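## Task

Shelf spots are labelled with lot numbers printed on the shelf edge directly beneath them, and several spots may carry the same number. Bring one cardboard box from lot 451 and one from lot 434 to the desk so that nothing sticks out over the desk's edge. All remaining cardboard boxes must stay on their original shelves. A lot that has no box in the storeroom is skipped. The robot must not topple or be left leaning, or the task fails.

## Robot and tools

ROBOT. A simulated Hello Robot Stretch 3 with a single arm. It has a two-wheel differential base, a lift that rides up a mast, and a telescoping arm that reaches out to the robot's right side. The gripper cannot move forward on its own; drive the base for that. The base is 0.33 m long, 0.34 m wide, rounded at the back, and pivots about the point between the drive wheels, 0.05 m behind the front edge. With the arm in and wrist folded, the wrist pokes 0.06 m past the right side and a turn sweeps a 0.28 m radius; an unfolded level wrist reaches farther. Loose objects may occasionally get nudged by the scene.

FRAMES. Base frame: origin on the floor between the drive wheels, x forward, y left, z up, in metres. hand_pose is reported in it, at the point where closed fingertips meet; with all wrist joints at zero its x axis is up, y toward the mast, z toward the rear. Odometry frame is the base frame as it was at the scene's start; base_odometry is built from wheel turns only (slip counts as motion), heading in rad from -3.142 to 3.142, left positive.

move. Arguments other than cameras and blocking form the action: base and/or joints, optionally with speeds, pace, contact_limits; or servos alone. With no action it just reports state and images.
- base: exactly one key. translate_m: a relative drive along the robot's heading in metres, -3 to 3, positive forward. rotate_rad: a relative turn in place in radians, -6.4 to 6.4, positive to the left. No sideways motion. Counted from the base position in the last reported state (or from where it is, if a move was still running).
- joints: absolute targets by name. lift_m 0 to 1.1 m; arm_m 0 to 0.52 m extension; wrist_yaw_rad -1.345 to 4.42 (0 along the arm, positive swings toward the front); wrist_pitch_rad -1.57 to 0.451 (0 level, negative tips fingers down); wrist_roll_rad -2.911 to 2.918 (0 fingers side by side); gripper_m -0.089 to 0.179 (larger is wider; the fingertip gap is about 0.007 less than the value when nearly shut, 0.025 less when wide); head_pan_rad -3.953 to 1.73 (0 ahead, positive left, -1.57 faces along the arm); head_tilt_rad -1.53 to 0.419 (negative down). Done tolerances: 0.004 m for lift, arm and gripper; 0.02 rad yaw and roll; 0.05 pitch; 0.1 head.
- pace: "default" or "max". Top speeds default/max: translate 0.12/0.30 m/s, rotate 0.76/1.90 rad/s, lift 0.11/0.15 m/s, arm 0.14/0.40 m/s. speeds overrides per key, capped at max. The base is limited to 0.10 m/s and 0.63 rad/s unless lift_m < 0.30, arm_m < 0.03 and wrist_yaw_rad > 2.54.
- contact_limits, each placed beside its own command: arm_m is a motor_effort percent (1 to 100; use a negative number when retracting); lift_m is an object with down and/or up, 1 to 100 per cent of force above free motion (below about 12 may trip with no contact; unset it is 32 to 47 down, 21 to 36 up); translate_m and rotate_rad are wheel-effort thresholds valid only for that move. Without one, the base never contact-stops.
- servos: "reboot" turns back on servos that shut off.
- blocking: true/omitted returns after everything settles; false returns in about 0.5 s with motion continuing. A later move replaces only the targets it names. A joint omitted after finishing may still strain toward its old target.
- cameras: list of head_camera, nav_camera, wrist_camera or all; [] for none.
wait: seconds 0 to 10, returns early once motion settles. stop: brakes all running motions; braked ones read "stopped" and may keep pressing. zoom_image: camera plus region [x0, y0, x1, y1] in pixels from the top-left, at most 504 by 504, on that camera's latest image. finished_scene: scene number 1 to 3; irreversible, the goal must then hold unaided; after ending scene 1 make no further call in that reply. The world keeps running while you compose replies.

RESULTS. move reads "done" or the worst status. Statuses: moving, done (base: wheels turned the full amount, even slipping), off_target (resting short, maybe still pushing), contact_stop (that joint goes slack until recommanded), time_out (after 14 s), torque_fault, stopped. on_its_own notes uncommanded behaviour; "held at" is a target. motor_effort is percent, positive toward higher values, peak in brackets; positive wheel effort pushes forward. lidar_m: 12 ranges in metres from the base origin, 30-degree sectors, first straight ahead, counter-clockwise (4th left, 7th behind, 10th right), seen at 0.17 m height; "-" means nothing or closer than 0.15 m. wrist_depth_mm (45 to 1000) and head_depth_mm (280 to 4000): 7x7 grids of median depth from the top-left. base_tilt in degrees, forward and right positive. turned_by_wheels and turned_by_imu: turn since the last result; trust the IMU if they differ by over 0.15 rad. If a call is refused or an uncommanded stop appears, the reply's later move, wait and finished_scene calls are skipped; invalid calls (unknown key) do not do this.

CAMERAS. head_camera (896x504) and nav_camera (672x504 fisheye) are on the pan/tilt head; rotate head images clockwise and nav images counter-clockwise by a quarter turn to view upright. wrist_camera (644x364) rides the gripper. Calibration K, D and T_world_to_cam (base frame to camera) are supplied, with small errors.

AVOID. Before folding the wrist to yaw 3.0 or unfolding it, put lift between 0.32 and 0.95, pitch at -0.4, roll near 0; once folded lift may go to 0.25. With yaw below -0.4, keep pitch at -0.5 or lower. Grip by sending gripper_m below the object's width; release at width plus 0.05 or fully open; resend to regrip if it slips. Arm pushes with the gripper above about 0.45 m, or driving while holding or pushing something fixed, can tip the robot; if base_tilt leans, back off. Wrist and head have no contact stop and can fault under sustained strain. Do not drop parts, release moving items, slam or push hard.

Each tool is called after "Call:" as name(argument=value, ...), one argument or row to a line, values as JSON.

## Session

Call:
move(
  joints={"head_pan_rad": 1.0, "head_tilt_rad": -0.35},
  pace="max",
  cameras=["head_camera","nav_camera"],
)

Call:
move(
  joints={"head_pan_rad": -0.4, "head_tilt_rad": -0.35},
  pace="max",
  cameras=["head_camera","nav_camera"],
)

Call:
move(
  joints={"head_pan_rad": -1.7, "head_tilt_rad": -0.35},
  pace="max",
  cameras=["head_camera","nav_camera"],
)

Call:
move(
  joints={"head_pan_rad": -3.1, "head_tilt_rad": -0.35},
  pace="max",
  cameras=["head_camera","nav_camera"],
)

Scene clock: 0.90 s.
move: done
base_odometry: x=+0.000 y=+0.000 heading=+0.000
turned_by_wheels: +0.000
turned_by_imu: +0.000
base_tilt: forward=-0.4 right=-1.2
lidar_m: 0.73 0.73 0.85 1.53 2.66 1.26 1.01 1.12 1.81 1.63 1.39 0.83
head_depth_mm: 658 681 705 736 768 801 840 / 712 741 773 805 845 887 934 / 777 812 848 891 943 990 1051 / 861 906 944 992 1054 1121 1201 / 953 1002 1059 1134 1204 1286 1353 / 1068 1134 1213 1296 1401 1529 1457 / 1223 1308 1414 1531 1680 1750 1443
base_status: not commanded
joint_positions: lift_m=+0.374 arm_m=+0.001 wrist_yaw_rad=+3.009 wrist_pitch_rad=-0.462 wrist_roll_rad=+0.000 gripper_m=+0.037 head_pan_rad=+1.028 head_tilt_rad=-0.353
joint_status: all done
measured_speeds: all 0
motor_effort: left_wheel=-0.4(0.7) right_wheel=+0.6(1.1) lift_m=+22.9(23.8) arm_m=-4.6(5.1) wrist_yaw_rad=+0.7(1.1) wrist_pitch_rad=+1.9(2.0) wrist_roll_rad=-0.3(0.3) gripper_m=-0.1(0.8) head_pan_rad=-1.5(5.8) head_tilt_rad=-3.3(8.1)
hand_pose: x=+0.0076 y=+0.0712 z=+0.3774 quat_wxyz=(+0.207, +0.697, +0.116, +0.676) (m; base frame)
wrist_depth_mm: - 138 - - - 858 - / - 151 - - - 983 - / - 167 924 - - 949 - / 846 769 203 821 811 799 770 / 695 674 212 659 655 669 665 / 605 597 126 572 128 583 577 / 524 532 287 354 504 511 512
pictures: head_camera (sideways), nav_camera (sideways)
camera_calibration:
head_camera: T_world_to_cam=[[-0.113023, -0.276713, -0.954283, 1.25816], [-0.834399, 0.547881, -0.0600445, 0.0829562], [0.539449, 0.789466, -0.292812, 0.333401], [0, 0, 0, 1]] pos_world=[0.0315668, 0.0394897, 1.30324]
nav_camera: T_world_to_cam=[[0.15104, 0.283047, 0.947139, -1.19054], [0.863627, -0.503966, 0.0128851, 0.0280716], [0.480973, 0.816029, -0.320566, 0.367508], [0, 0, 0, 1]] pos_world=[-0.0211865, 0.0512277, 1.24505]

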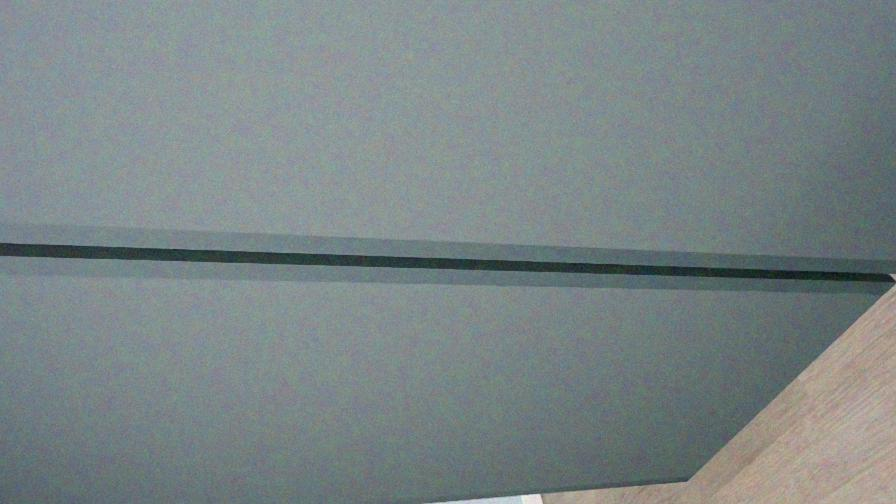

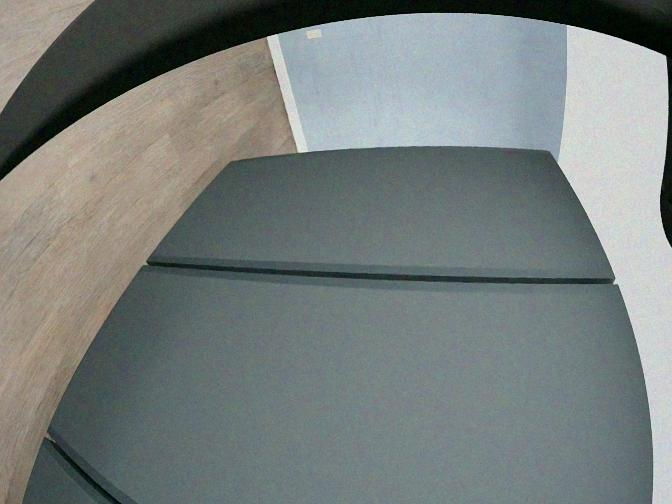

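Scene clock: 1.90 s.
move: done
base_odometry: x=+0.000 y=+0.000 heading=+0.000
turned_by_wheels: +0.000
turned_by_imu: +0.000
base_tilt: forward=-0.3 right=-1.1
lidar_m: 0.73 0.73 0.85 1.53 2.66 1.25 1.01 1.12 1.81 1.62 1.39 0.83
head_depth_mm: 1013 1094 1196 1316 1468 1638 1485 / 914 982 1062 1156 1275 1395 1448 / 832 889 952 1034 1118 1225 1339 / 768 816 869 928 1003 1080 1172 / 708 746 795 846 902 969 1043 / 661 694 732 776 827 881 940 / 617 647 680 716 762 818 868
base_status: not commanded
joint_positions: lift_m=+0.374 arm_m=+0.001 wrist_yaw_rad=+3.009 wrist_pitch_rad=-0.462 wrist_roll_rad=+0.000 gripper_m=+0.037 head_pan_rad=-0.430 head_tilt_rad=-0.353
joint_status: all done
measured_speeds: all 0
motor_effort: left_wheel=-0.6(1.0) right_wheel=+0.3(1.2) lift_m=+22.8(24.0) arm_m=-6.1(6.5) wrist_yaw_rad=-0.5(2.1) wrist_pitch_rad=+2.0(2.1) wrist_roll_rad=-0.1(0.3) gripper_m=+0.3(0.8) head_pan_rad=+2.1(5.5) head_tilt_rad=-1.1(5.5)
hand_pose: x=+0.0076 y=+0.0712 z=+0.3774 quat_wxyz=(+0.207, +0.697, +0.116, +0.676) (m; base frame)
wrist_depth_mm: - 138 - - - 872 - / - 151 - - - - - / - 166 921 - - 936 - / 845 766 203 812 808 791 771 / 690 677 211 666 661 673 666 / 602 600 126 574 129 582 573 / 523 537 286 354 499 508 509
pictures: head_camera (sideways), nav_camera (sideways)
camera_calibration:
head_camera: T_world_to_cam=[[-0.287725, 0.0809853, -0.954283, 1.25922], [0.449896, 0.891062, -0.0600274, 0.0750251], [0.845463, -0.446599, -0.292815, 0.33155], [0, 0, 0, 1]] pos_world=[0.0482424, -0.0207605, 1.30324]
nav_camera: T_world_to_cam=[[0.298334, -0.118003, 0.947139, -1.19145], [-0.402912, -0.915148, 0.0128944, 0.035817], [0.86525, -0.385461, -0.320565, 0.365132], [0, 0, 0, 1]] pos_world=[0.0539496, 0.0329283, 1.24505]

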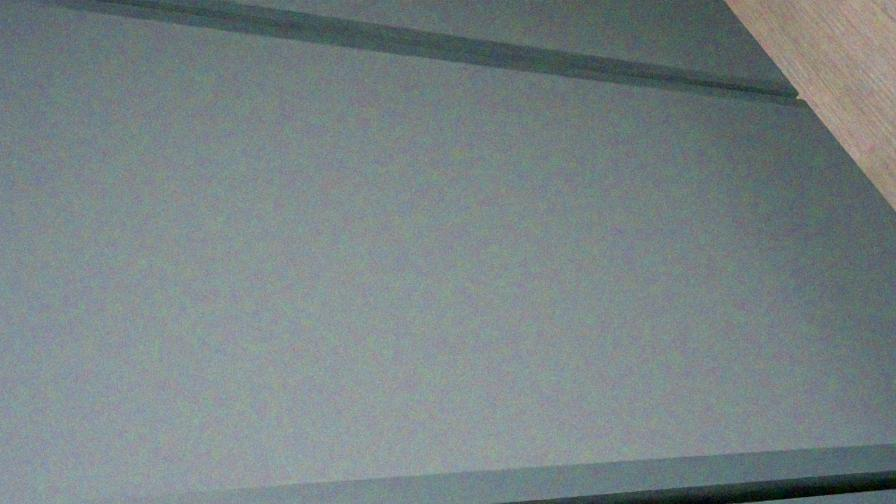

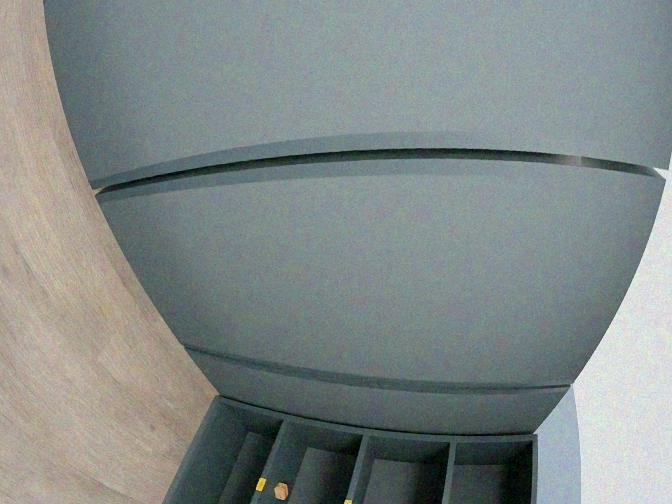

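Scene clock: 3.93 s.
move: done
base_odometry: x=+0.000 y=+0.000 heading=+0.000
turned_by_wheels: +0.000
turned_by_imu: +0.000
base_tilt: forward=-0.5 right=-1.2
lidar_m: 0.72 0.73 0.85 1.53 2.66 1.26 1.01 1.11 1.81 1.63 1.39 0.83
head_depth_mm: 2081 2126 2168 2204 2255 1921 1490 / 1716 1806 1944 2435 2494 1900 1494 / 1853 2078 2118 2208 2235 1874 1464 / 1888 2002 2103 2247 2313 1866 1465 / 1800 1920 1998 2169 2208 1859 1458 / 1633 1639 1559 1661 1766 1792 1453 / 1576 1716 1827 1943 2072 1766 1450
base_status: not commanded
joint_positions: lift_m=+0.374 arm_m=+0.001 wrist_yaw_rad=+3.009 wrist_pitch_rad=-0.462 wrist_roll_rad=+0.000 gripper_m=+0.037 head_pan_rad=-1.708 head_tilt_rad=-0.353
joint_status: all done
measured_speeds: translate_m=+0.000 rotate_rad=+0.000 lift_m=+0.000 arm_m=+0.000 wrist_yaw_rad=+0.000 wrist_pitch_rad=+0.000 wrist_roll_rad=+0.000 head_pan_rad=+0.024 head_tilt_rad=+0.000
motor_effort: left_wheel=-0.4(0.8) right_wheel=+0.8(1.1) lift_m=+23.4(24.2) arm_m=-9.1(10.1) wrist_yaw_rad=-0.1(1.5) wrist_pitch_rad=+2.0(2.0) wrist_roll_rad=-0.2(0.3) gripper_m=+0.6(0.9) head_pan_rad=+3.7(5.4) head_tilt_rad=+2.6(3.3)
hand_pose: x=+0.0076 y=+0.0712 z=+0.3774 quat_wxyz=(+0.207, +0.697, +0.116, +0.676) (m; base frame)
wrist_depth_mm: - 138 - - - 847 - / - 150 - - - 979 - / - 167 912 - - 931 - / 833 772 204 818 797 801 765 / 701 673 211 662 660 675 668 / 603 603 126 569 129 577 582 / 525 535 286 355 502 514 505
pictures: head_camera (sideways), nav_camera (sideways)
camera_calibration:
head_camera: T_world_to_cam=[[-0.00540668, 0.298865, -0.95428, 1.25751], [0.982931, -0.173907, -0.0600337, 0.0717612], [-0.183898, -0.938316, -0.292823, 0.337815], [0, 0, 0, 1]] pos_world=[-0.00161402, -0.0463681, 1.30324]
nav_camera: T_world_to_cam=[[-0.0269919, -0.319706, 0.947132, -1.18946], [-0.992449, 0.121978, 0.0128903, 0.0394048], [-0.11965, -0.939633, -0.320584, 0.371155], [0, 0, 0, 1]] pos_world=[0.0514102, -0.0363337, 1.24505]

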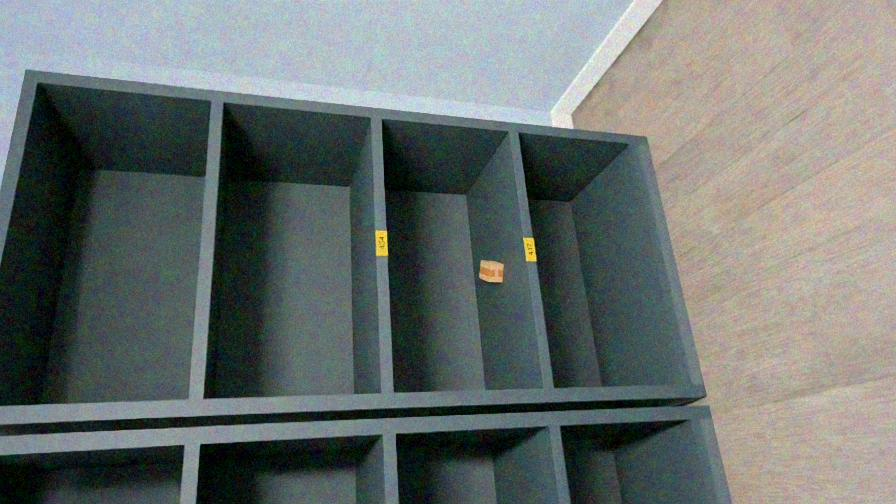

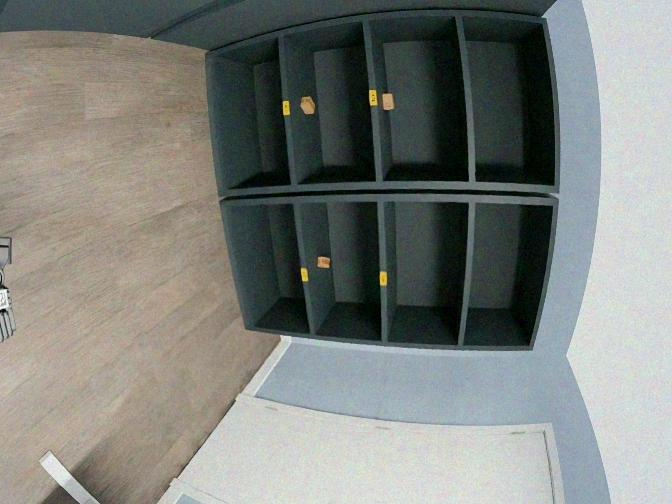

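Scene clock: 5.93 s.
move: done
base_odometry: x=+0.000 y=+0.000 heading=+0.000
turned_by_wheels: +0.000
turned_by_imu: +0.000
base_tilt: forward=-0.1 right=-1.2
lidar_m: 0.72 0.72 0.85 1.53 2.66 1.26 1.01 1.11 1.81 1.63 1.39 0.83
head_depth_mm: 1472 1560 1641 1725 1227 1707 1483 / 1431 1514 1602 1698 1209 1472 1476 / 1389 1484 1561 1659 1201 1669 1423 / 1356 1446 1518 1612 1187 1432 1469 / 1330 1413 1496 1572 1185 1674 1455 / 1300 1378 1461 1537 1170 954 1358 / 1276 1348 1424 1509 1398 951 1446
base_status: not commanded
joint_positions: lift_m=+0.374 arm_m=+0.001 wrist_yaw_rad=+3.009 wrist_pitch_rad=-0.462 wrist_roll_rad=+0.000 gripper_m=+0.037 head_pan_rad=-3.108 head_tilt_rad=-0.351
joint_status: all done
measured_speeds: translate_m=+0.000 rotate_rad=+0.000 lift_m=+0.000 arm_m=+0.000 wrist_yaw_rad=+0.000 wrist_pitch_rad=+0.000 wrist_roll_rad=+0.000 head_pan_rad=+0.024 head_tilt_rad=+0.000
motor_effort: left_wheel=+0.0(0.7) right_wheel=+0.2(1.1) lift_m=+23.5(24.4) arm_m=-12.4(12.7) wrist_yaw_rad=-0.3(1.6) wrist_pitch_rad=+2.0(2.1) wrist_roll_rad=-0.2(0.3) gripper_m=+0.9(1.1) head_pan_rad=+3.7(4.6) head_tilt_rad=+4.7(5.8)
hand_pose: x=+0.0076 y=+0.0712 z=+0.3774 quat_wxyz=(+0.207, +0.697, +0.116, +0.676) (m; base frame)
wrist_depth_mm: - 138 - - - 847 - / - 151 - - - 969 - / - 168 921 - - 937 - / 833 765 203 815 807 796 760 / 704 671 211 666 652 671 658 / 595 594 126 574 129 574 578 / 523 536 288 354 505 509 508
pictures: head_camera (sideways), nav_camera (sideways)
camera_calibration:
head_camera: T_world_to_cam=[[0.291775, 0.0560542, -0.954843, 1.25645], [-0.00435937, -0.998193, -0.0599312, 0.077632], [-0.956477, 0.0216489, -0.291003, 0.340149], [0, 0, 0, 1]] pos_world=[-0.0409164, -0.000301264, 1.30335]
nav_camera: T_world_to_cam=[[-0.317841, -0.0277038, 0.947739, -1.18851], [-0.0485621, 0.998737, 0.0129084, 0.033635], [-0.9469, -0.0419214, -0.318785, 0.373909], [0, 0, 0, 1]] pos_world=[-0.0220703, -0.050844, 1.24516]

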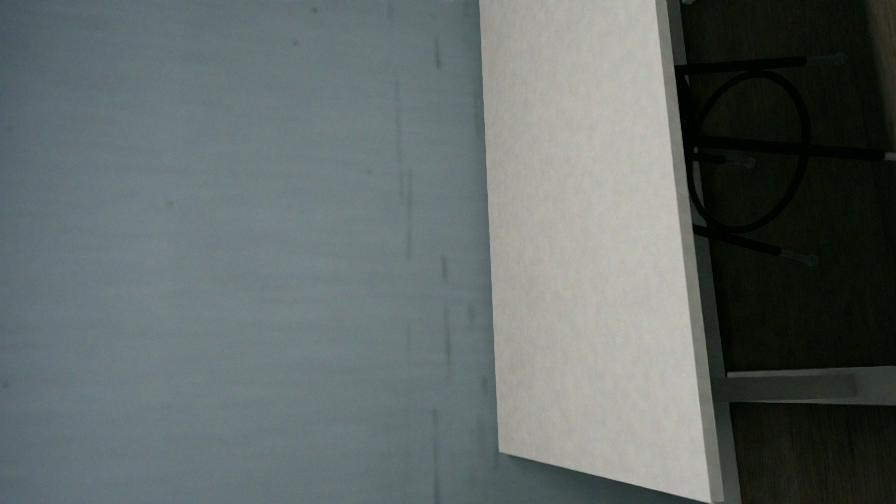

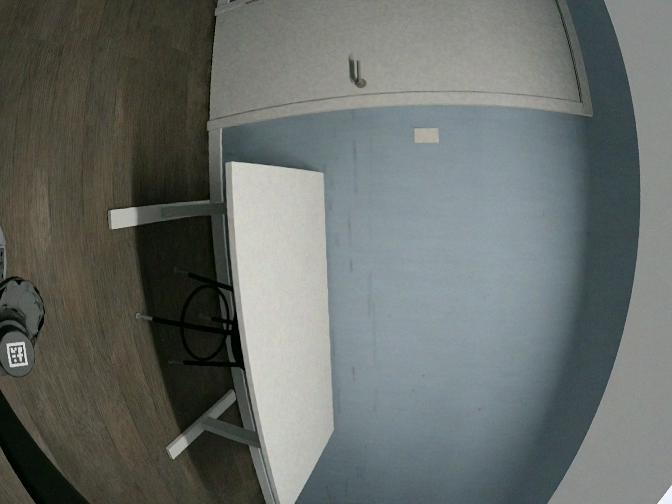

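Call:
move(
  joints={"head_pan_rad": -1.5, "head_tilt_rad": -0.35},
  pace="max",
  cameras=["head_camera"],
)

Call:
zoom_image(
  camera="head_camera",
  region=[320, 100, 580, 295],
)

Call:
zoom_image(
  camera="head_camera",
  region=[320, 309, 580, 504],
)

Scene clock: 16.30 s.
move: done
base_odometry: x=+0.000 y=+0.000 heading=+0.000
turned_by_wheels: +0.000
turned_by_imu: +0.000
base_tilt: forward=-0.3 right=-1.1
lidar_m: 0.72 0.73 0.85 1.53 2.66 1.26 1.01 1.12 1.81 1.63 1.39 0.83
head_depth_mm: 1799 1949 2063 2090 2046 1921 1488 / 1824 1943 2052 2202 2283 1885 1478 / 1828 1898 2018 2161 2232 1898 1477 / 1472 1507 1758 2028 1893 1861 1471 / 1729 1812 1941 2067 2079 1836 1457 / 1731 1786 1895 2021 2068 1815 1449 / 1702 1756 1865 1984 2059 1796 1449
base_status: not commanded
joint_positions: lift_m=+0.374 arm_m=+0.001 wrist_yaw_rad=+3.009 wrist_pitch_rad=-0.462 wrist_roll_rad=+0.000 gripper_m=+0.037 head_pan_rad=-1.492 head_tilt_rad=-0.350
joint_status: all done
measured_speeds: translate_m=+0.000 rotate_rad=+0.000 lift_m=+0.000 arm_m=+0.000 wrist_yaw_rad=+0.000 wrist_pitch_rad=+0.000 wrist_roll_rad=+0.000 head_pan_rad=-0.024 head_tilt_rad=+0.000
motor_effort: left_wheel=-0.1(0.7) right_wheel=+0.6(1.4) lift_m=+24.5(25.1) arm_m=-12.5(13.7) wrist_yaw_rad=-0.1(1.6) wrist_pitch_rad=+1.9(2.0) wrist_roll_rad=+0.1(0.3) gripper_m=+0.6(0.9) head_pan_rad=-3.7(5.9) head_tilt_rad=+4.6(7.2)
hand_pose: x=+0.0076 y=+0.0712 z=+0.3774 quat_wxyz=(+0.207, +0.697, +0.116, +0.676) (m; base frame)
wrist_depth_mm: - 139 - - - 882 - / - 151 - - - 999 - / - 167 920 - - 918 - / 843 771 203 808 798 795 769 / 701 681 211 659 651 667 670 / 600 598 126 573 129 581 583 / 526 542 287 356 505 516 508
pictures: head_camera (sideways)
camera_calibration:
head_camera: T_world_to_cam=[[-0.0692146, 0.287913, -0.955152, 1.25898], [0.997361, 0.0409955, -0.0599159, 0.0715526], [0.0219064, -0.956779, -0.289991, 0.332904], [0, 0, 0, 1]] pos_world=[0.0084836, -0.0468957, 1.30335]

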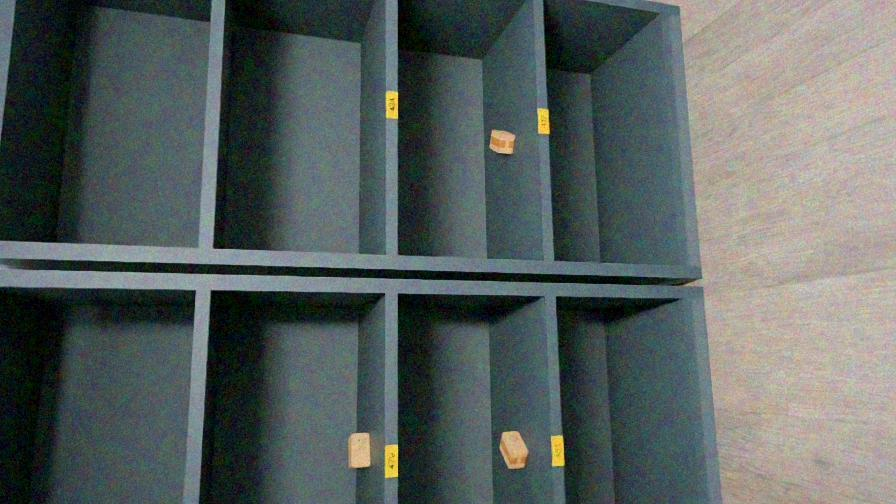

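Scaled by 1.938 from the camera's 896x504 image, which has a finer 1280x720 frame.

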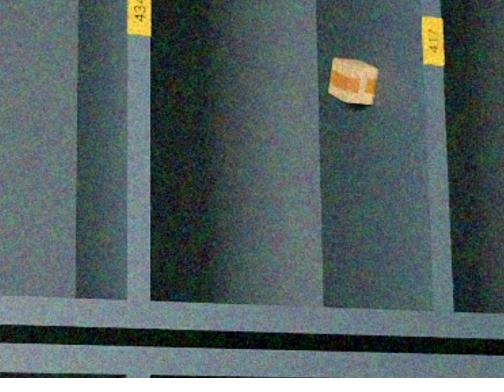

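Scaled by 1.938 from the camera's 896x504 image, which has a finer 1280x720 frame.

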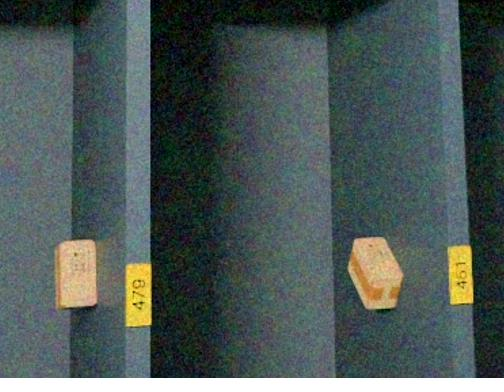

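Call:
zoom_image(
  camera="head_camera",
  region=[530, 420, 590, 480],
)

Call:
zoom_image(
  camera="head_camera",
  region=[360, 75, 420, 135],
)

Scaled by 8.400 from the camera's 896x504 image, which has a finer 1280x720 frame.

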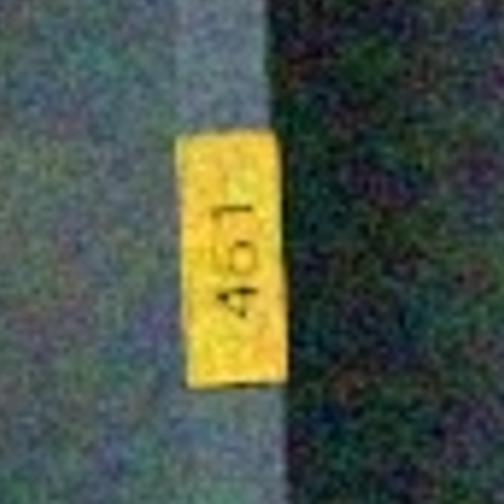

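Scaled by 8.400 from the camera's 896x504 image, which has a finer 1280x720 frame.

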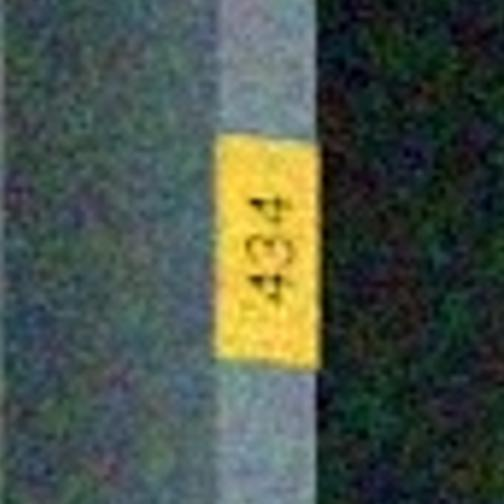

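Call:
move(
  base={"rotate_rad": 1.664},
  joints={"lift_m": 0.28, "head_pan_rad": -1.57, "head_tilt_rad": -0.3},
  pace="max",
  cameras=[],
)

Call:
move(
  base={"translate_m": 2.1},
  pace="max",
  cameras=["head_camera","nav_camera"],
)

Scene clock: 74.13 s.
move: done
base_odometry: x=+0.000 y=+0.000 heading=+1.664
turned_by_wheels: +1.664
turned_by_imu: +1.632
base_tilt: forward=-0.2 right=-1.4
lidar_m: 1.77 2.68 1.01 1.11 1.57 1.90 1.63 1.25 0.80 0.73 0.73 0.90
head_depth_mm: 656 689 727 769 812 866 924 / 642 674 710 749 794 843 898 / 636 665 704 736 781 831 885 / 618 645 680 714 756 801 853 / 606 636 668 700 740 783 827 / 597 624 653 687 725 764 809 / 585 613 640 672 707 746 794
base_status: done
joint_positions: lift_m=+0.280 arm_m=+0.001 wrist_yaw_rad=+3.009 wrist_pitch_rad=-0.463 wrist_roll_rad=+0.000 gripper_m=+0.037 head_pan_rad=-1.573 head_tilt_rad=-0.300
joint_status: all done
measured_speeds: all 0
motor_effort: left_wheel=-6.5(14.5) right_wheel=+6.9(14.0) lift_m=+30.1(31.3) arm_m=-12.4(13.8) wrist_yaw_rad=-0.4(1.6) wrist_pitch_rad=+2.1(2.3) wrist_roll_rad=+0.1(0.5) gripper_m=+0.2(1.0) head_pan_rad=+0.6(4.0) head_tilt_rad=+5.0(6.6)
hand_pose: x=+0.0076 y=+0.0710 z=+0.2826 quat_wxyz=(+0.208, +0.697, +0.117, +0.676) (m; base frame)
wrist_depth_mm: - 138 - - - - - / - 151 - - - - - / 848 167 755 807 809 798 785 / 677 620 203 661 652 646 642 / 566 562 213 540 525 547 543 / 485 296 126 286 129 466 467 / 260 267 245 258 399 415 410
pictures: none
No camera images: "cameras" was empty.

Scene clock: 82.57 s.
move: done
base_odometry: x=-0.194 y=+2.091 heading=+1.663
turned_by_wheels: +0.000
turned_by_imu: +0.002
base_tilt: forward=-0.4 right=-1.3
lidar_m: 0.60 0.61 0.74 1.48 1.65 2.21 3.67 0.67 0.57 1.85 1.03 0.66
head_depth_mm: 1687 792 794 799 802 802 809 / 1688 1769 1872 1969 2055 1872 1038 / 1660 1741 1810 1926 2034 2020 1552 / 1633 1703 1794 1878 2004 2024 1538 / 1597 1681 1754 1860 1948 1996 1538 / 1577 1646 1722 1805 1908 1967 1523 / 1548 1621 1686 1781 1864 1906 1528
base_status: done
joint_positions: lift_m=+0.280 arm_m=+0.001 wrist_yaw_rad=+3.009 wrist_pitch_rad=-0.463 wrist_roll_rad=+0.000 gripper_m=+0.037 head_pan_rad=-1.570 head_tilt_rad=-0.300
joint_status: not commanded
measured_speeds: all 0
motor_effort: left_wheel=-2.2(10.0) right_wheel=+6.9(17.1) lift_m=+26.6(30.9) arm_m=-7.3(13.0) wrist_yaw_rad=-0.4(2.1) wrist_pitch_rad=+2.2(2.3) wrist_roll_rad=+0.2(0.3) gripper_m=+0.9(1.0) head_pan_rad=+4.0(4.3) head_tilt_rad=+2.9(5.9)
hand_pose: x=+0.0076 y=+0.0710 z=+0.2826 quat_wxyz=(+0.208, +0.697, +0.117, +0.676) (m; base frame)
wrist_depth_mm: - 138 - - - - 578 / - 150 - - - 887 591 / 848 168 743 823 793 766 606 / 676 628 204 665 656 655 620 / 565 564 212 539 534 543 539 / 488 296 126 286 129 474 470 / 263 268 246 258 397 418 413
pictures: head_camera (sideways), nav_camera (sideways)
camera_calibration:
head_camera: T_world_to_cam=[[-0.0465228, 0.244548, -0.96852, 1.27631], [0.99752, -0.0398943, -0.057989, 0.0690212], [-0.0528195, -0.968816, -0.242085, 0.270997], [0, 0, 0, 1]] pos_world=[0.00484175, -0.0468202, 1.30574]
nav_camera: T_world_to_cam=[[0.0173008, -0.269879, 0.962739, -1.21016], [-0.99979, -0.0152589, 0.0136892, 0.0384822], [0.0109959, -0.962773, -0.270087, 0.304743], [0, 0, 0, 1]] pos_world=[0.05606, -0.032612, 1.24685]

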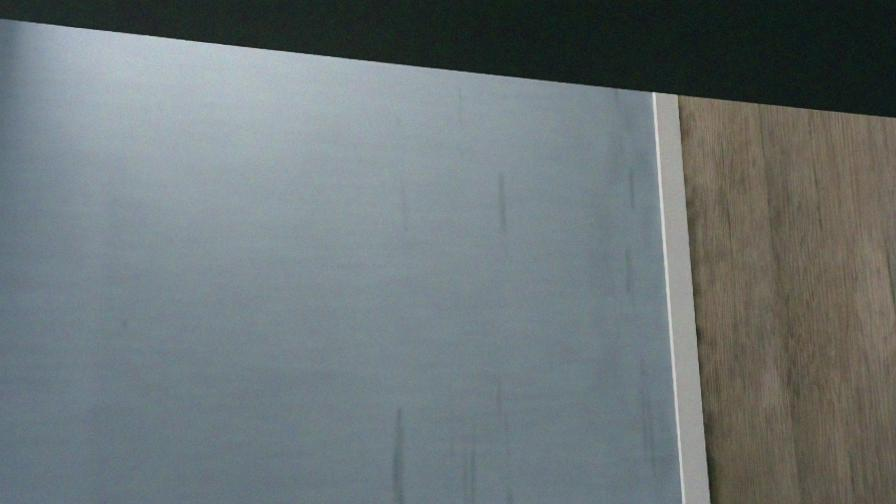

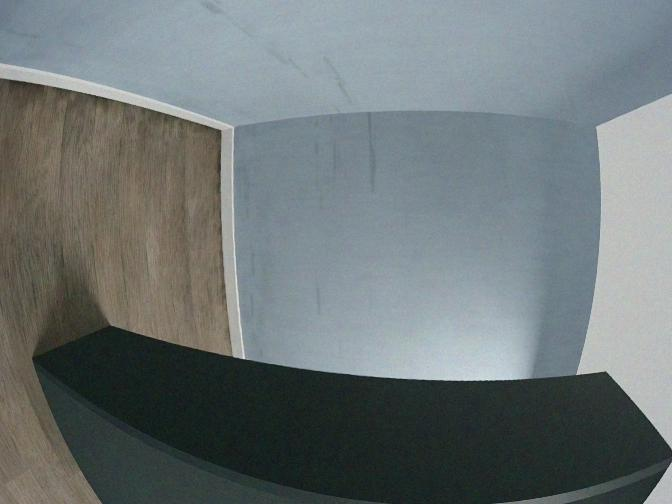

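Call:
move(
  base={"rotate_rad": -1.43},
  joints={"head_pan_rad": -1.9, "head_tilt_rad": -0.35},
  pace="max",
  cameras=[],
)

Call:
move(
  base={"translate_m": 1.25},
  pace="max",
  cameras=["head_camera","nav_camera"],
)

Scene clock: 95.93 s.
move: done
base_odometry: x=-0.194 y=+2.091 heading=+0.234
turned_by_wheels: -1.430
turned_by_imu: -1.402
base_tilt: forward=-0.3 right=-1.3
lidar_m: 1.85 0.85 0.63 0.60 0.62 0.85 1.89 1.65 2.30 1.54 0.57 0.59
head_depth_mm: 2614 2687 2743 2060 2412 1922 1491 / 3036 3143 3209 3098 2592 1903 1487 / 3495 - - 3934 2636 1894 1476 / 3718 3937 - - 2602 1880 1472 / 3550 3787 - - 2588 1849 1469 / 3443 3413 3801 3708 2580 1857 1450 / 3402 3542 3691 3573 2564 1845 1445
base_status: done
joint_positions: lift_m=+0.280 arm_m=+0.001 wrist_yaw_rad=+3.009 wrist_pitch_rad=-0.463 wrist_roll_rad=+0.000 gripper_m=+0.037 head_pan_rad=-1.903 head_tilt_rad=-0.350
joint_status: all done
measured_speeds: all 0
motor_effort: left_wheel=+5.8(14.6) right_wheel=-7.7(14.7) lift_m=+25.6(31.0) arm_m=-12.8(12.8) wrist_yaw_rad=-1.1(1.9) wrist_pitch_rad=+2.1(2.3) wrist_roll_rad=-0.1(0.4) gripper_m=+0.3(1.1) head_pan_rad=-0.3(4.4) head_tilt_rad=-3.0(6.7)
hand_pose: x=+0.0076 y=+0.0710 z=+0.2826 quat_wxyz=(+0.208, +0.697, +0.117, +0.676) (m; base frame)
wrist_depth_mm: 568 139 582 606 616 627 627 / 619 150 619 - - - - / - 166 175 - - 757 748 / 678 625 203 663 657 651 640 / 567 558 211 534 534 548 546 / 488 297 126 286 129 475 467 / 262 267 247 258 404 415 417
pictures: none
No camera images: "cameras" was empty.

Scene clock: 101.47 s.
move: done
base_odometry: x=+1.022 y=+2.380 heading=+0.234
turned_by_wheels: +0.000
turned_by_imu: +0.001
base_tilt: forward=-0.4 right=-1.1
lidar_m: 0.61 0.64 0.62 0.60 0.63 0.85 2.38 0.59 0.57 2.26 0.87 0.64
head_depth_mm: 1185 937 1244 1131 641 609 642 / 1250 968 1398 1003 798 1104 879 / 1199 1239 1358 1094 1498 1106 1305 / 1164 1213 1307 1359 1448 1580 1414 / 1911 2016 2121 2213 2201 1787 1461 / 3228 2827 3065 3316 2588 1874 1451 / 3403 3546 3741 3785 2568 1842 1447
base_status: done
joint_positions: lift_m=+0.280 arm_m=+0.001 wrist_yaw_rad=+3.009 wrist_pitch_rad=-0.463 wrist_roll_rad=+0.000 gripper_m=+0.037 head_pan_rad=-1.900 head_tilt_rad=-0.350
joint_status: not commanded
measured_speeds: all 0
motor_effort: left_wheel=+2.6(16.5) right_wheel=+4.8(10.9) lift_m=+28.3(28.3) arm_m=-11.2(13.6) wrist_yaw_rad=-0.4(2.1) wrist_pitch_rad=+2.1(2.3) wrist_roll_rad=+0.1(0.3) gripper_m=+0.8(0.9) head_pan_rad=+3.4(4.1) head_tilt_rad=-3.3(4.6)
hand_pose: x=+0.0076 y=+0.0710 z=+0.2826 quat_wxyz=(+0.208, +0.697, +0.117, +0.676) (m; base frame)
wrist_depth_mm: 565 138 581 605 617 634 634 / 610 150 622 - - - 695 / - 166 176 - - 763 739 / 673 621 204 662 646 638 642 / 568 557 212 542 535 544 538 / 493 296 126 285 129 476 468 / 263 267 247 257 402 418 416
pictures: head_camera (sideways), nav_camera (sideways)
camera_calibration:
head_camera: T_world_to_cam=[[0.0509879, 0.292418, -0.95493, 1.25802], [0.931754, -0.358114, -0.0599111, 0.071968], [-0.359493, -0.886705, -0.290721, 0.336097], [0, 0, 0, 1]] pos_world=[-0.0103759, -0.0440772, 1.30335]
nav_camera: T_world_to_cam=[[-0.0867341, -0.306704, 0.947845, -1.19004], [-0.951037, 0.308807, 0.0128975, 0.0391717], [-0.296657, -0.900317, -0.318471, 0.369552], [0, 0, 0, 1]] pos_world=[0.0436664, -0.0443733, 1.24516]

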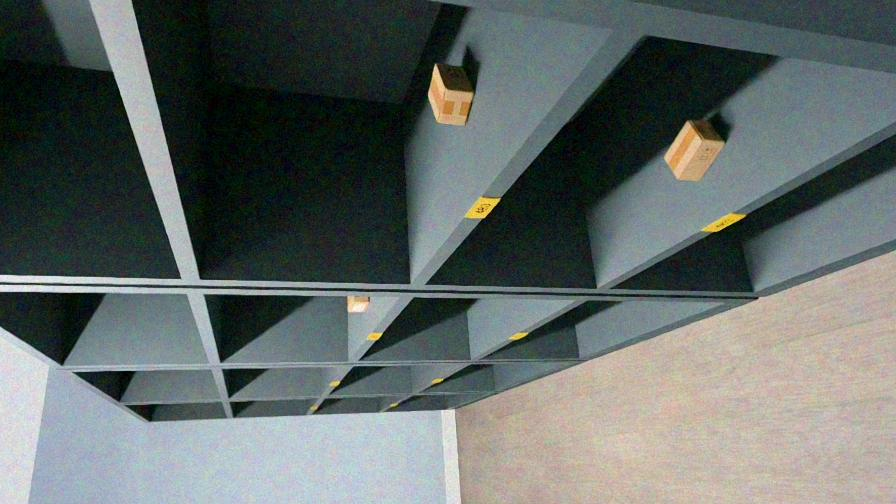

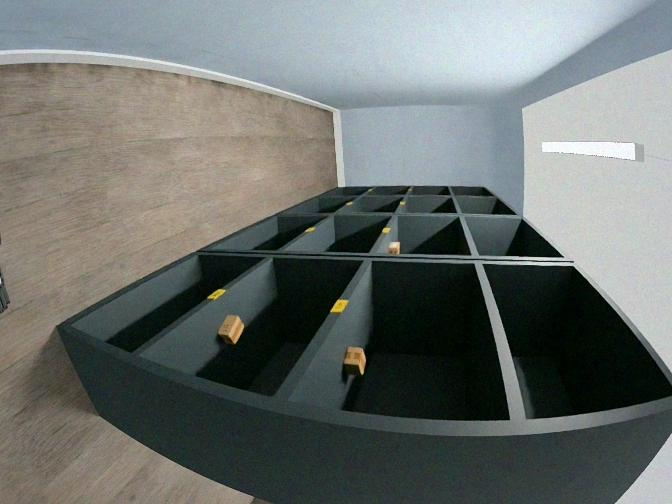

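Call:
zoom_image(
  camera="head_camera",
  region=[455, 185, 511, 229],
)

Call:
zoom_image(
  camera="head_camera",
  region=[695, 200, 751, 244],
)

Call:
zoom_image(
  camera="head_camera",
  region=[310, 320, 390, 400],
)

Call:
zoom_image(
  camera="head_camera",
  region=[420, 310, 540, 400],
)

Scaled by 9.000 from the camera's 896x504 image, which has a finer 1280x720 frame.

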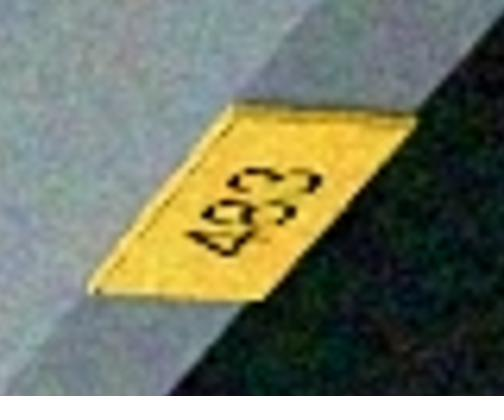

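Scaled by 9.000 from the camera's 896x504 image, which has a finer 1280x720 frame.

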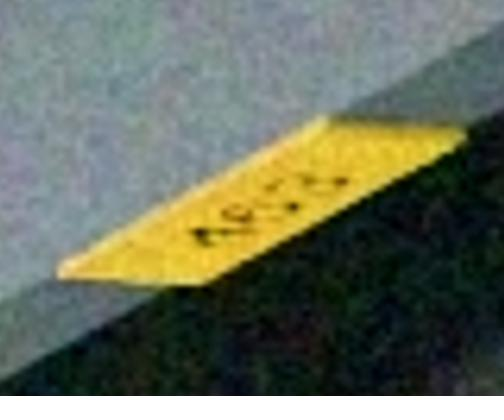

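Scaled by 6.300 from the camera's 896x504 image, which has a finer 1280x720 frame.

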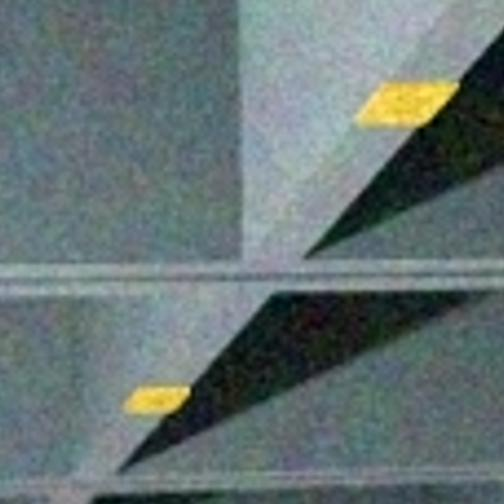

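Scaled by 4.200 from the camera's 896x504 image, which has a finer 1280x720 frame.

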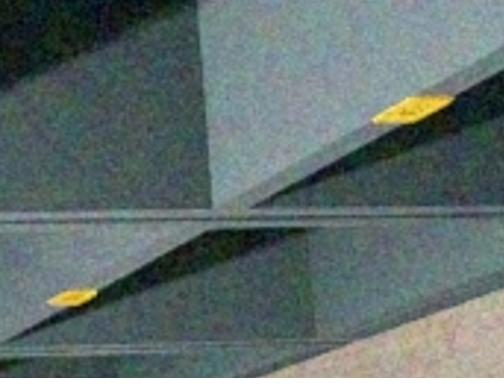

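Call:
move(
  base={"rotate_rad": -1.57},
  joints={"head_pan_rad": -1.57, "head_tilt_rad": -0.4},
  pace="max",
  cameras=[],
)

Call:
move(
  base={"translate_m": 0.85},
  pace="max",
  cameras=["head_camera","nav_camera"],
)

Call:
move(
  base={"translate_m": 1.05},
  pace="max",
  cameras=["head_camera","nav_camera"],
)

Scene clock: 137.73 s.
move: done
base_odometry: x=+1.022 y=+2.380 heading=-1.336
turned_by_wheels: -1.570
turned_by_imu: -1.540
base_tilt: forward=-0.2 right=-1.2
lidar_m: 2.22 0.86 0.63 0.62 0.64 0.62 0.60 0.63 0.87 2.55 0.58 0.57
head_depth_mm: 1870 1822 1780 1724 1685 1628 1426 / 2606 2734 2677 2581 2271 1797 1418 / 2636 2808 2980 3235 2431 1780 1410 / 2652 2813 2993 3189 2409 1775 1409 / 2641 2839 3015 3148 2381 1753 1391 / 2656 2809 2999 3157 2381 1749 1389 / 2665 2820 2964 3137 2367 1742 1387
base_status: done
joint_positions: lift_m=+0.280 arm_m=+0.001 wrist_yaw_rad=+3.009 wrist_pitch_rad=-0.463 wrist_roll_rad=+0.000 gripper_m=+0.037 head_pan_rad=-1.567 head_tilt_rad=-0.401
joint_status: all done
measured_speeds: all 0
motor_effort: left_wheel=+6.4(15.3) right_wheel=-9.4(14.8) lift_m=+29.7(31.1) arm_m=-12.5(13.6) wrist_yaw_rad=+0.0(1.5) wrist_pitch_rad=+2.2(2.3) wrist_roll_rad=-0.2(0.3) gripper_m=+0.8(0.8) head_pan_rad=-2.8(4.9) head_tilt_rad=-2.4(5.0)
hand_pose: x=+0.0076 y=+0.0710 z=+0.2826 quat_wxyz=(+0.208, +0.697, +0.117, +0.676) (m; base frame)
wrist_depth_mm: - 138 - - - - - / - 151 161 - - - - / - 167 176 739 - 762 752 / 681 629 202 652 650 650 635 / 565 568 213 536 530 542 540 / 490 295 126 285 129 473 471 / 263 266 247 256 400 414 414
pictures: none
No camera images: "cameras" was empty.

Scene clock: 141.90 s.
move: done
base_odometry: x=+1.219 y=+1.554 heading=-1.336
turned_by_wheels: +0.000
turned_by_imu: +0.001
base_tilt: forward=-0.3 right=-1.1
lidar_m: 2.15 0.83 0.62 0.60 0.62 0.87 1.45 0.57 0.57 0.86 0.62 0.60
head_depth_mm: 439 753 805 845 601 475 848 / 445 754 807 849 595 472 842 / 453 754 806 850 590 489 838 / 460 755 808 850 579 485 831 / 471 756 807 839 582 482 831 / 481 756 808 841 576 479 826 / 491 757 810 846 573 476 824
base_status: done
joint_positions: lift_m=+0.280 arm_m=+0.001 wrist_yaw_rad=+3.009 wrist_pitch_rad=-0.463 wrist_roll_rad=+0.000 gripper_m=+0.037 head_pan_rad=-1.570 head_tilt_rad=-0.401
joint_status: not commanded
measured_speeds: all 0
motor_effort: left_wheel=+3.7(13.3) right_wheel=+3.9(14.7) lift_m=+27.7(30.5) arm_m=-11.3(13.4) wrist_yaw_rad=+0.2(1.5) wrist_pitch_rad=+2.1(2.3) wrist_roll_rad=-0.1(0.3) gripper_m=+0.1(1.1) head_pan_rad=-3.1(3.8) head_tilt_rad=+0.3(3.5)
hand_pose: x=+0.0076 y=+0.0710 z=+0.2826 quat_wxyz=(+0.208, +0.697, +0.117, +0.676) (m; base frame)
wrist_depth_mm: - 139 - - - - - / - 150 162 - - - - / - 167 176 - - - 746 / 677 619 203 660 647 643 639 / 558 568 212 544 533 550 546 / 483 297 126 284 128 473 470 / 261 267 247 257 401 418 412
pictures: head_camera (sideways), nav_camera (sideways)
camera_calibration:
head_camera: T_world_to_cam=[[-0.0465799, 0.340914, -0.93894, 1.23766], [0.997507, -0.0340135, -0.0618351, 0.0740132], [-0.0530171, -0.939479, -0.338479, 0.39647], [0, 0, 0, 1]] pos_world=[0.00484101, -0.0469415, 1.30086]
nav_camera: T_world_to_cam=[[0.017335, -0.365654, 0.930589, -1.1682], [-0.999791, -0.0163887, 0.0121846, 0.0404513], [0.0107958, -0.930607, -0.365862, 0.429308], [0, 0, 0, 1]] pos_world=[0.0560588, -0.0269757, 1.24368]

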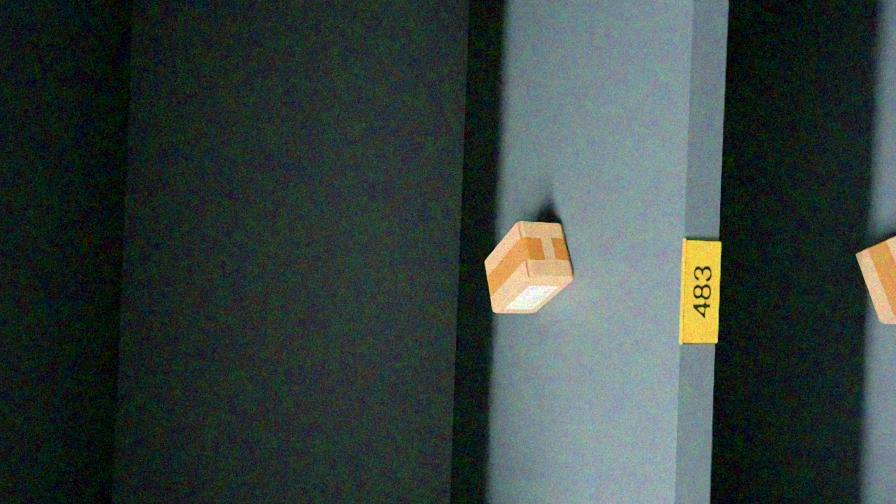

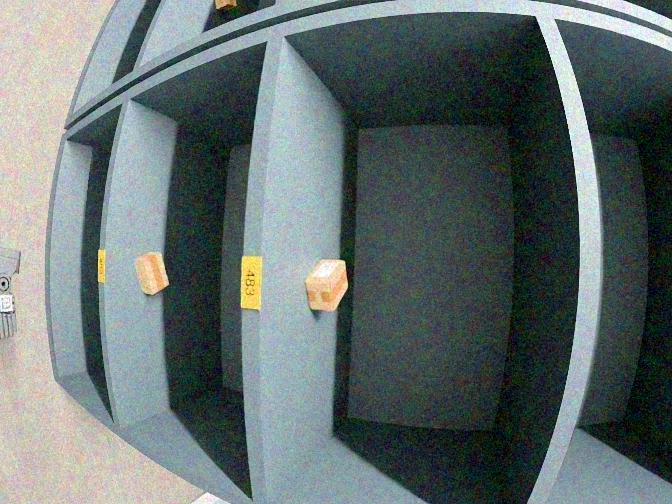

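Scene clock: 146.77 s.
move: done
base_odometry: x=+1.464 y=+0.533 heading=-1.336
turned_by_wheels: +0.000
turned_by_imu: +0.001
base_tilt: forward=-0.3 right=-1.2
lidar_m: 2.06 0.80 0.59 0.58 0.60 0.83 2.46 0.66 0.72 0.88 0.55 1.28
head_depth_mm: 437 777 826 870 602 498 848 / 444 777 826 873 596 957 841 / 451 776 830 864 550 952 814 / 460 776 830 863 557 947 809 / 469 778 833 868 582 937 832 / 480 778 831 867 574 935 824 / 491 777 830 839 571 891 825
base_status: done
joint_positions: lift_m=+0.280 arm_m=+0.001 wrist_yaw_rad=+3.009 wrist_pitch_rad=-0.463 wrist_roll_rad=+0.000 gripper_m=+0.037 head_pan_rad=-1.570 head_tilt_rad=-0.401
joint_status: not commanded
measured_speeds: all 0
motor_effort: left_wheel=+4.9(15.5) right_wheel=+0.4(10.9) lift_m=+25.0(28.3) arm_m=-9.3(11.6) wrist_yaw_rad=+0.3(1.8) wrist_pitch_rad=+2.1(2.3) wrist_roll_rad=-0.1(0.4) gripper_m=+0.0(1.0) head_pan_rad=-2.7(3.8) head_tilt_rad=+2.4(2.8)
hand_pose: x=+0.0076 y=+0.0710 z=+0.2826 quat_wxyz=(+0.208, +0.697, +0.117, +0.676) (m; base frame)
wrist_depth_mm: - 139 167 - - - - / - 151 161 - - - - / - 167 176 - - - - / 649 623 203 659 652 643 641 / 570 562 212 540 532 544 536 / 495 296 126 284 129 472 472 / 262 267 247 258 398 418 417
pictures: head_camera (sideways), nav_camera (sideways)
camera_calibration:
head_camera: T_world_to_cam=[[-0.0465443, 0.340913, -0.938942, 1.23766], [0.997508, -0.0340263, -0.0618018, 0.0739692], [-0.0530178, -0.939479, -0.33848, 0.39647], [0, 0, 0, 1]] pos_world=[0.00484112, -0.0469415, 1.30086]
nav_camera: T_world_to_cam=[[0.017335, -0.365654, 0.930589, -1.1682], [-0.999791, -0.0163887, 0.0121846, 0.0404513], [0.0107958, -0.930607, -0.365862, 0.429308], [0, 0, 0, 1]] pos_world=[0.0560588, -0.0269757, 1.24368]

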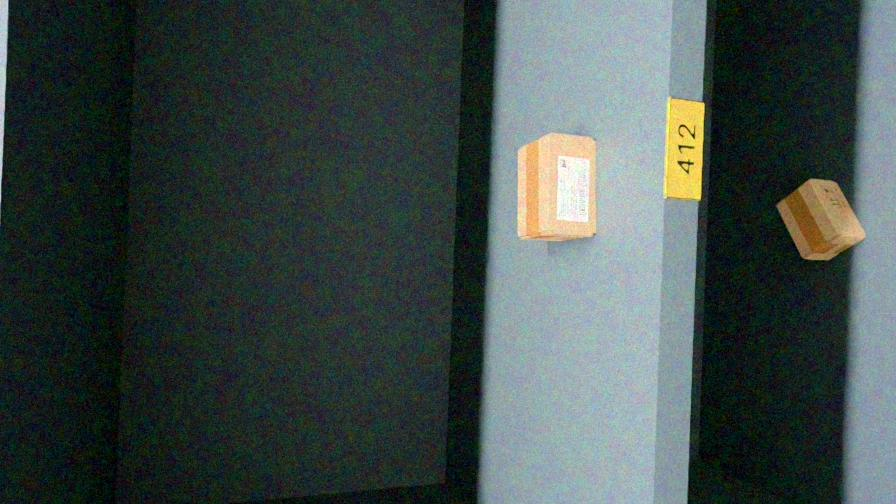

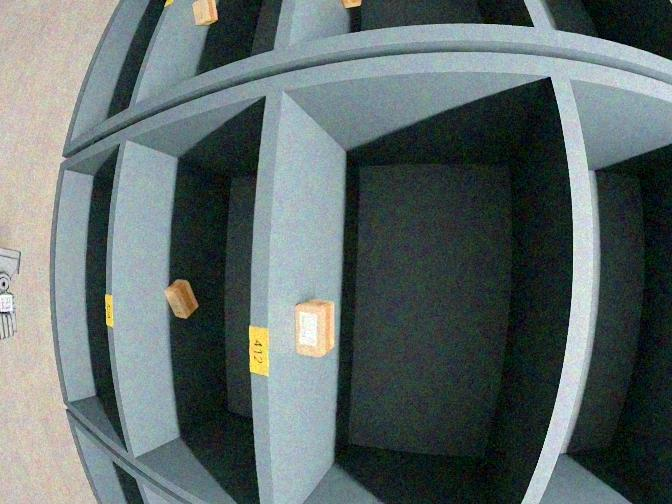

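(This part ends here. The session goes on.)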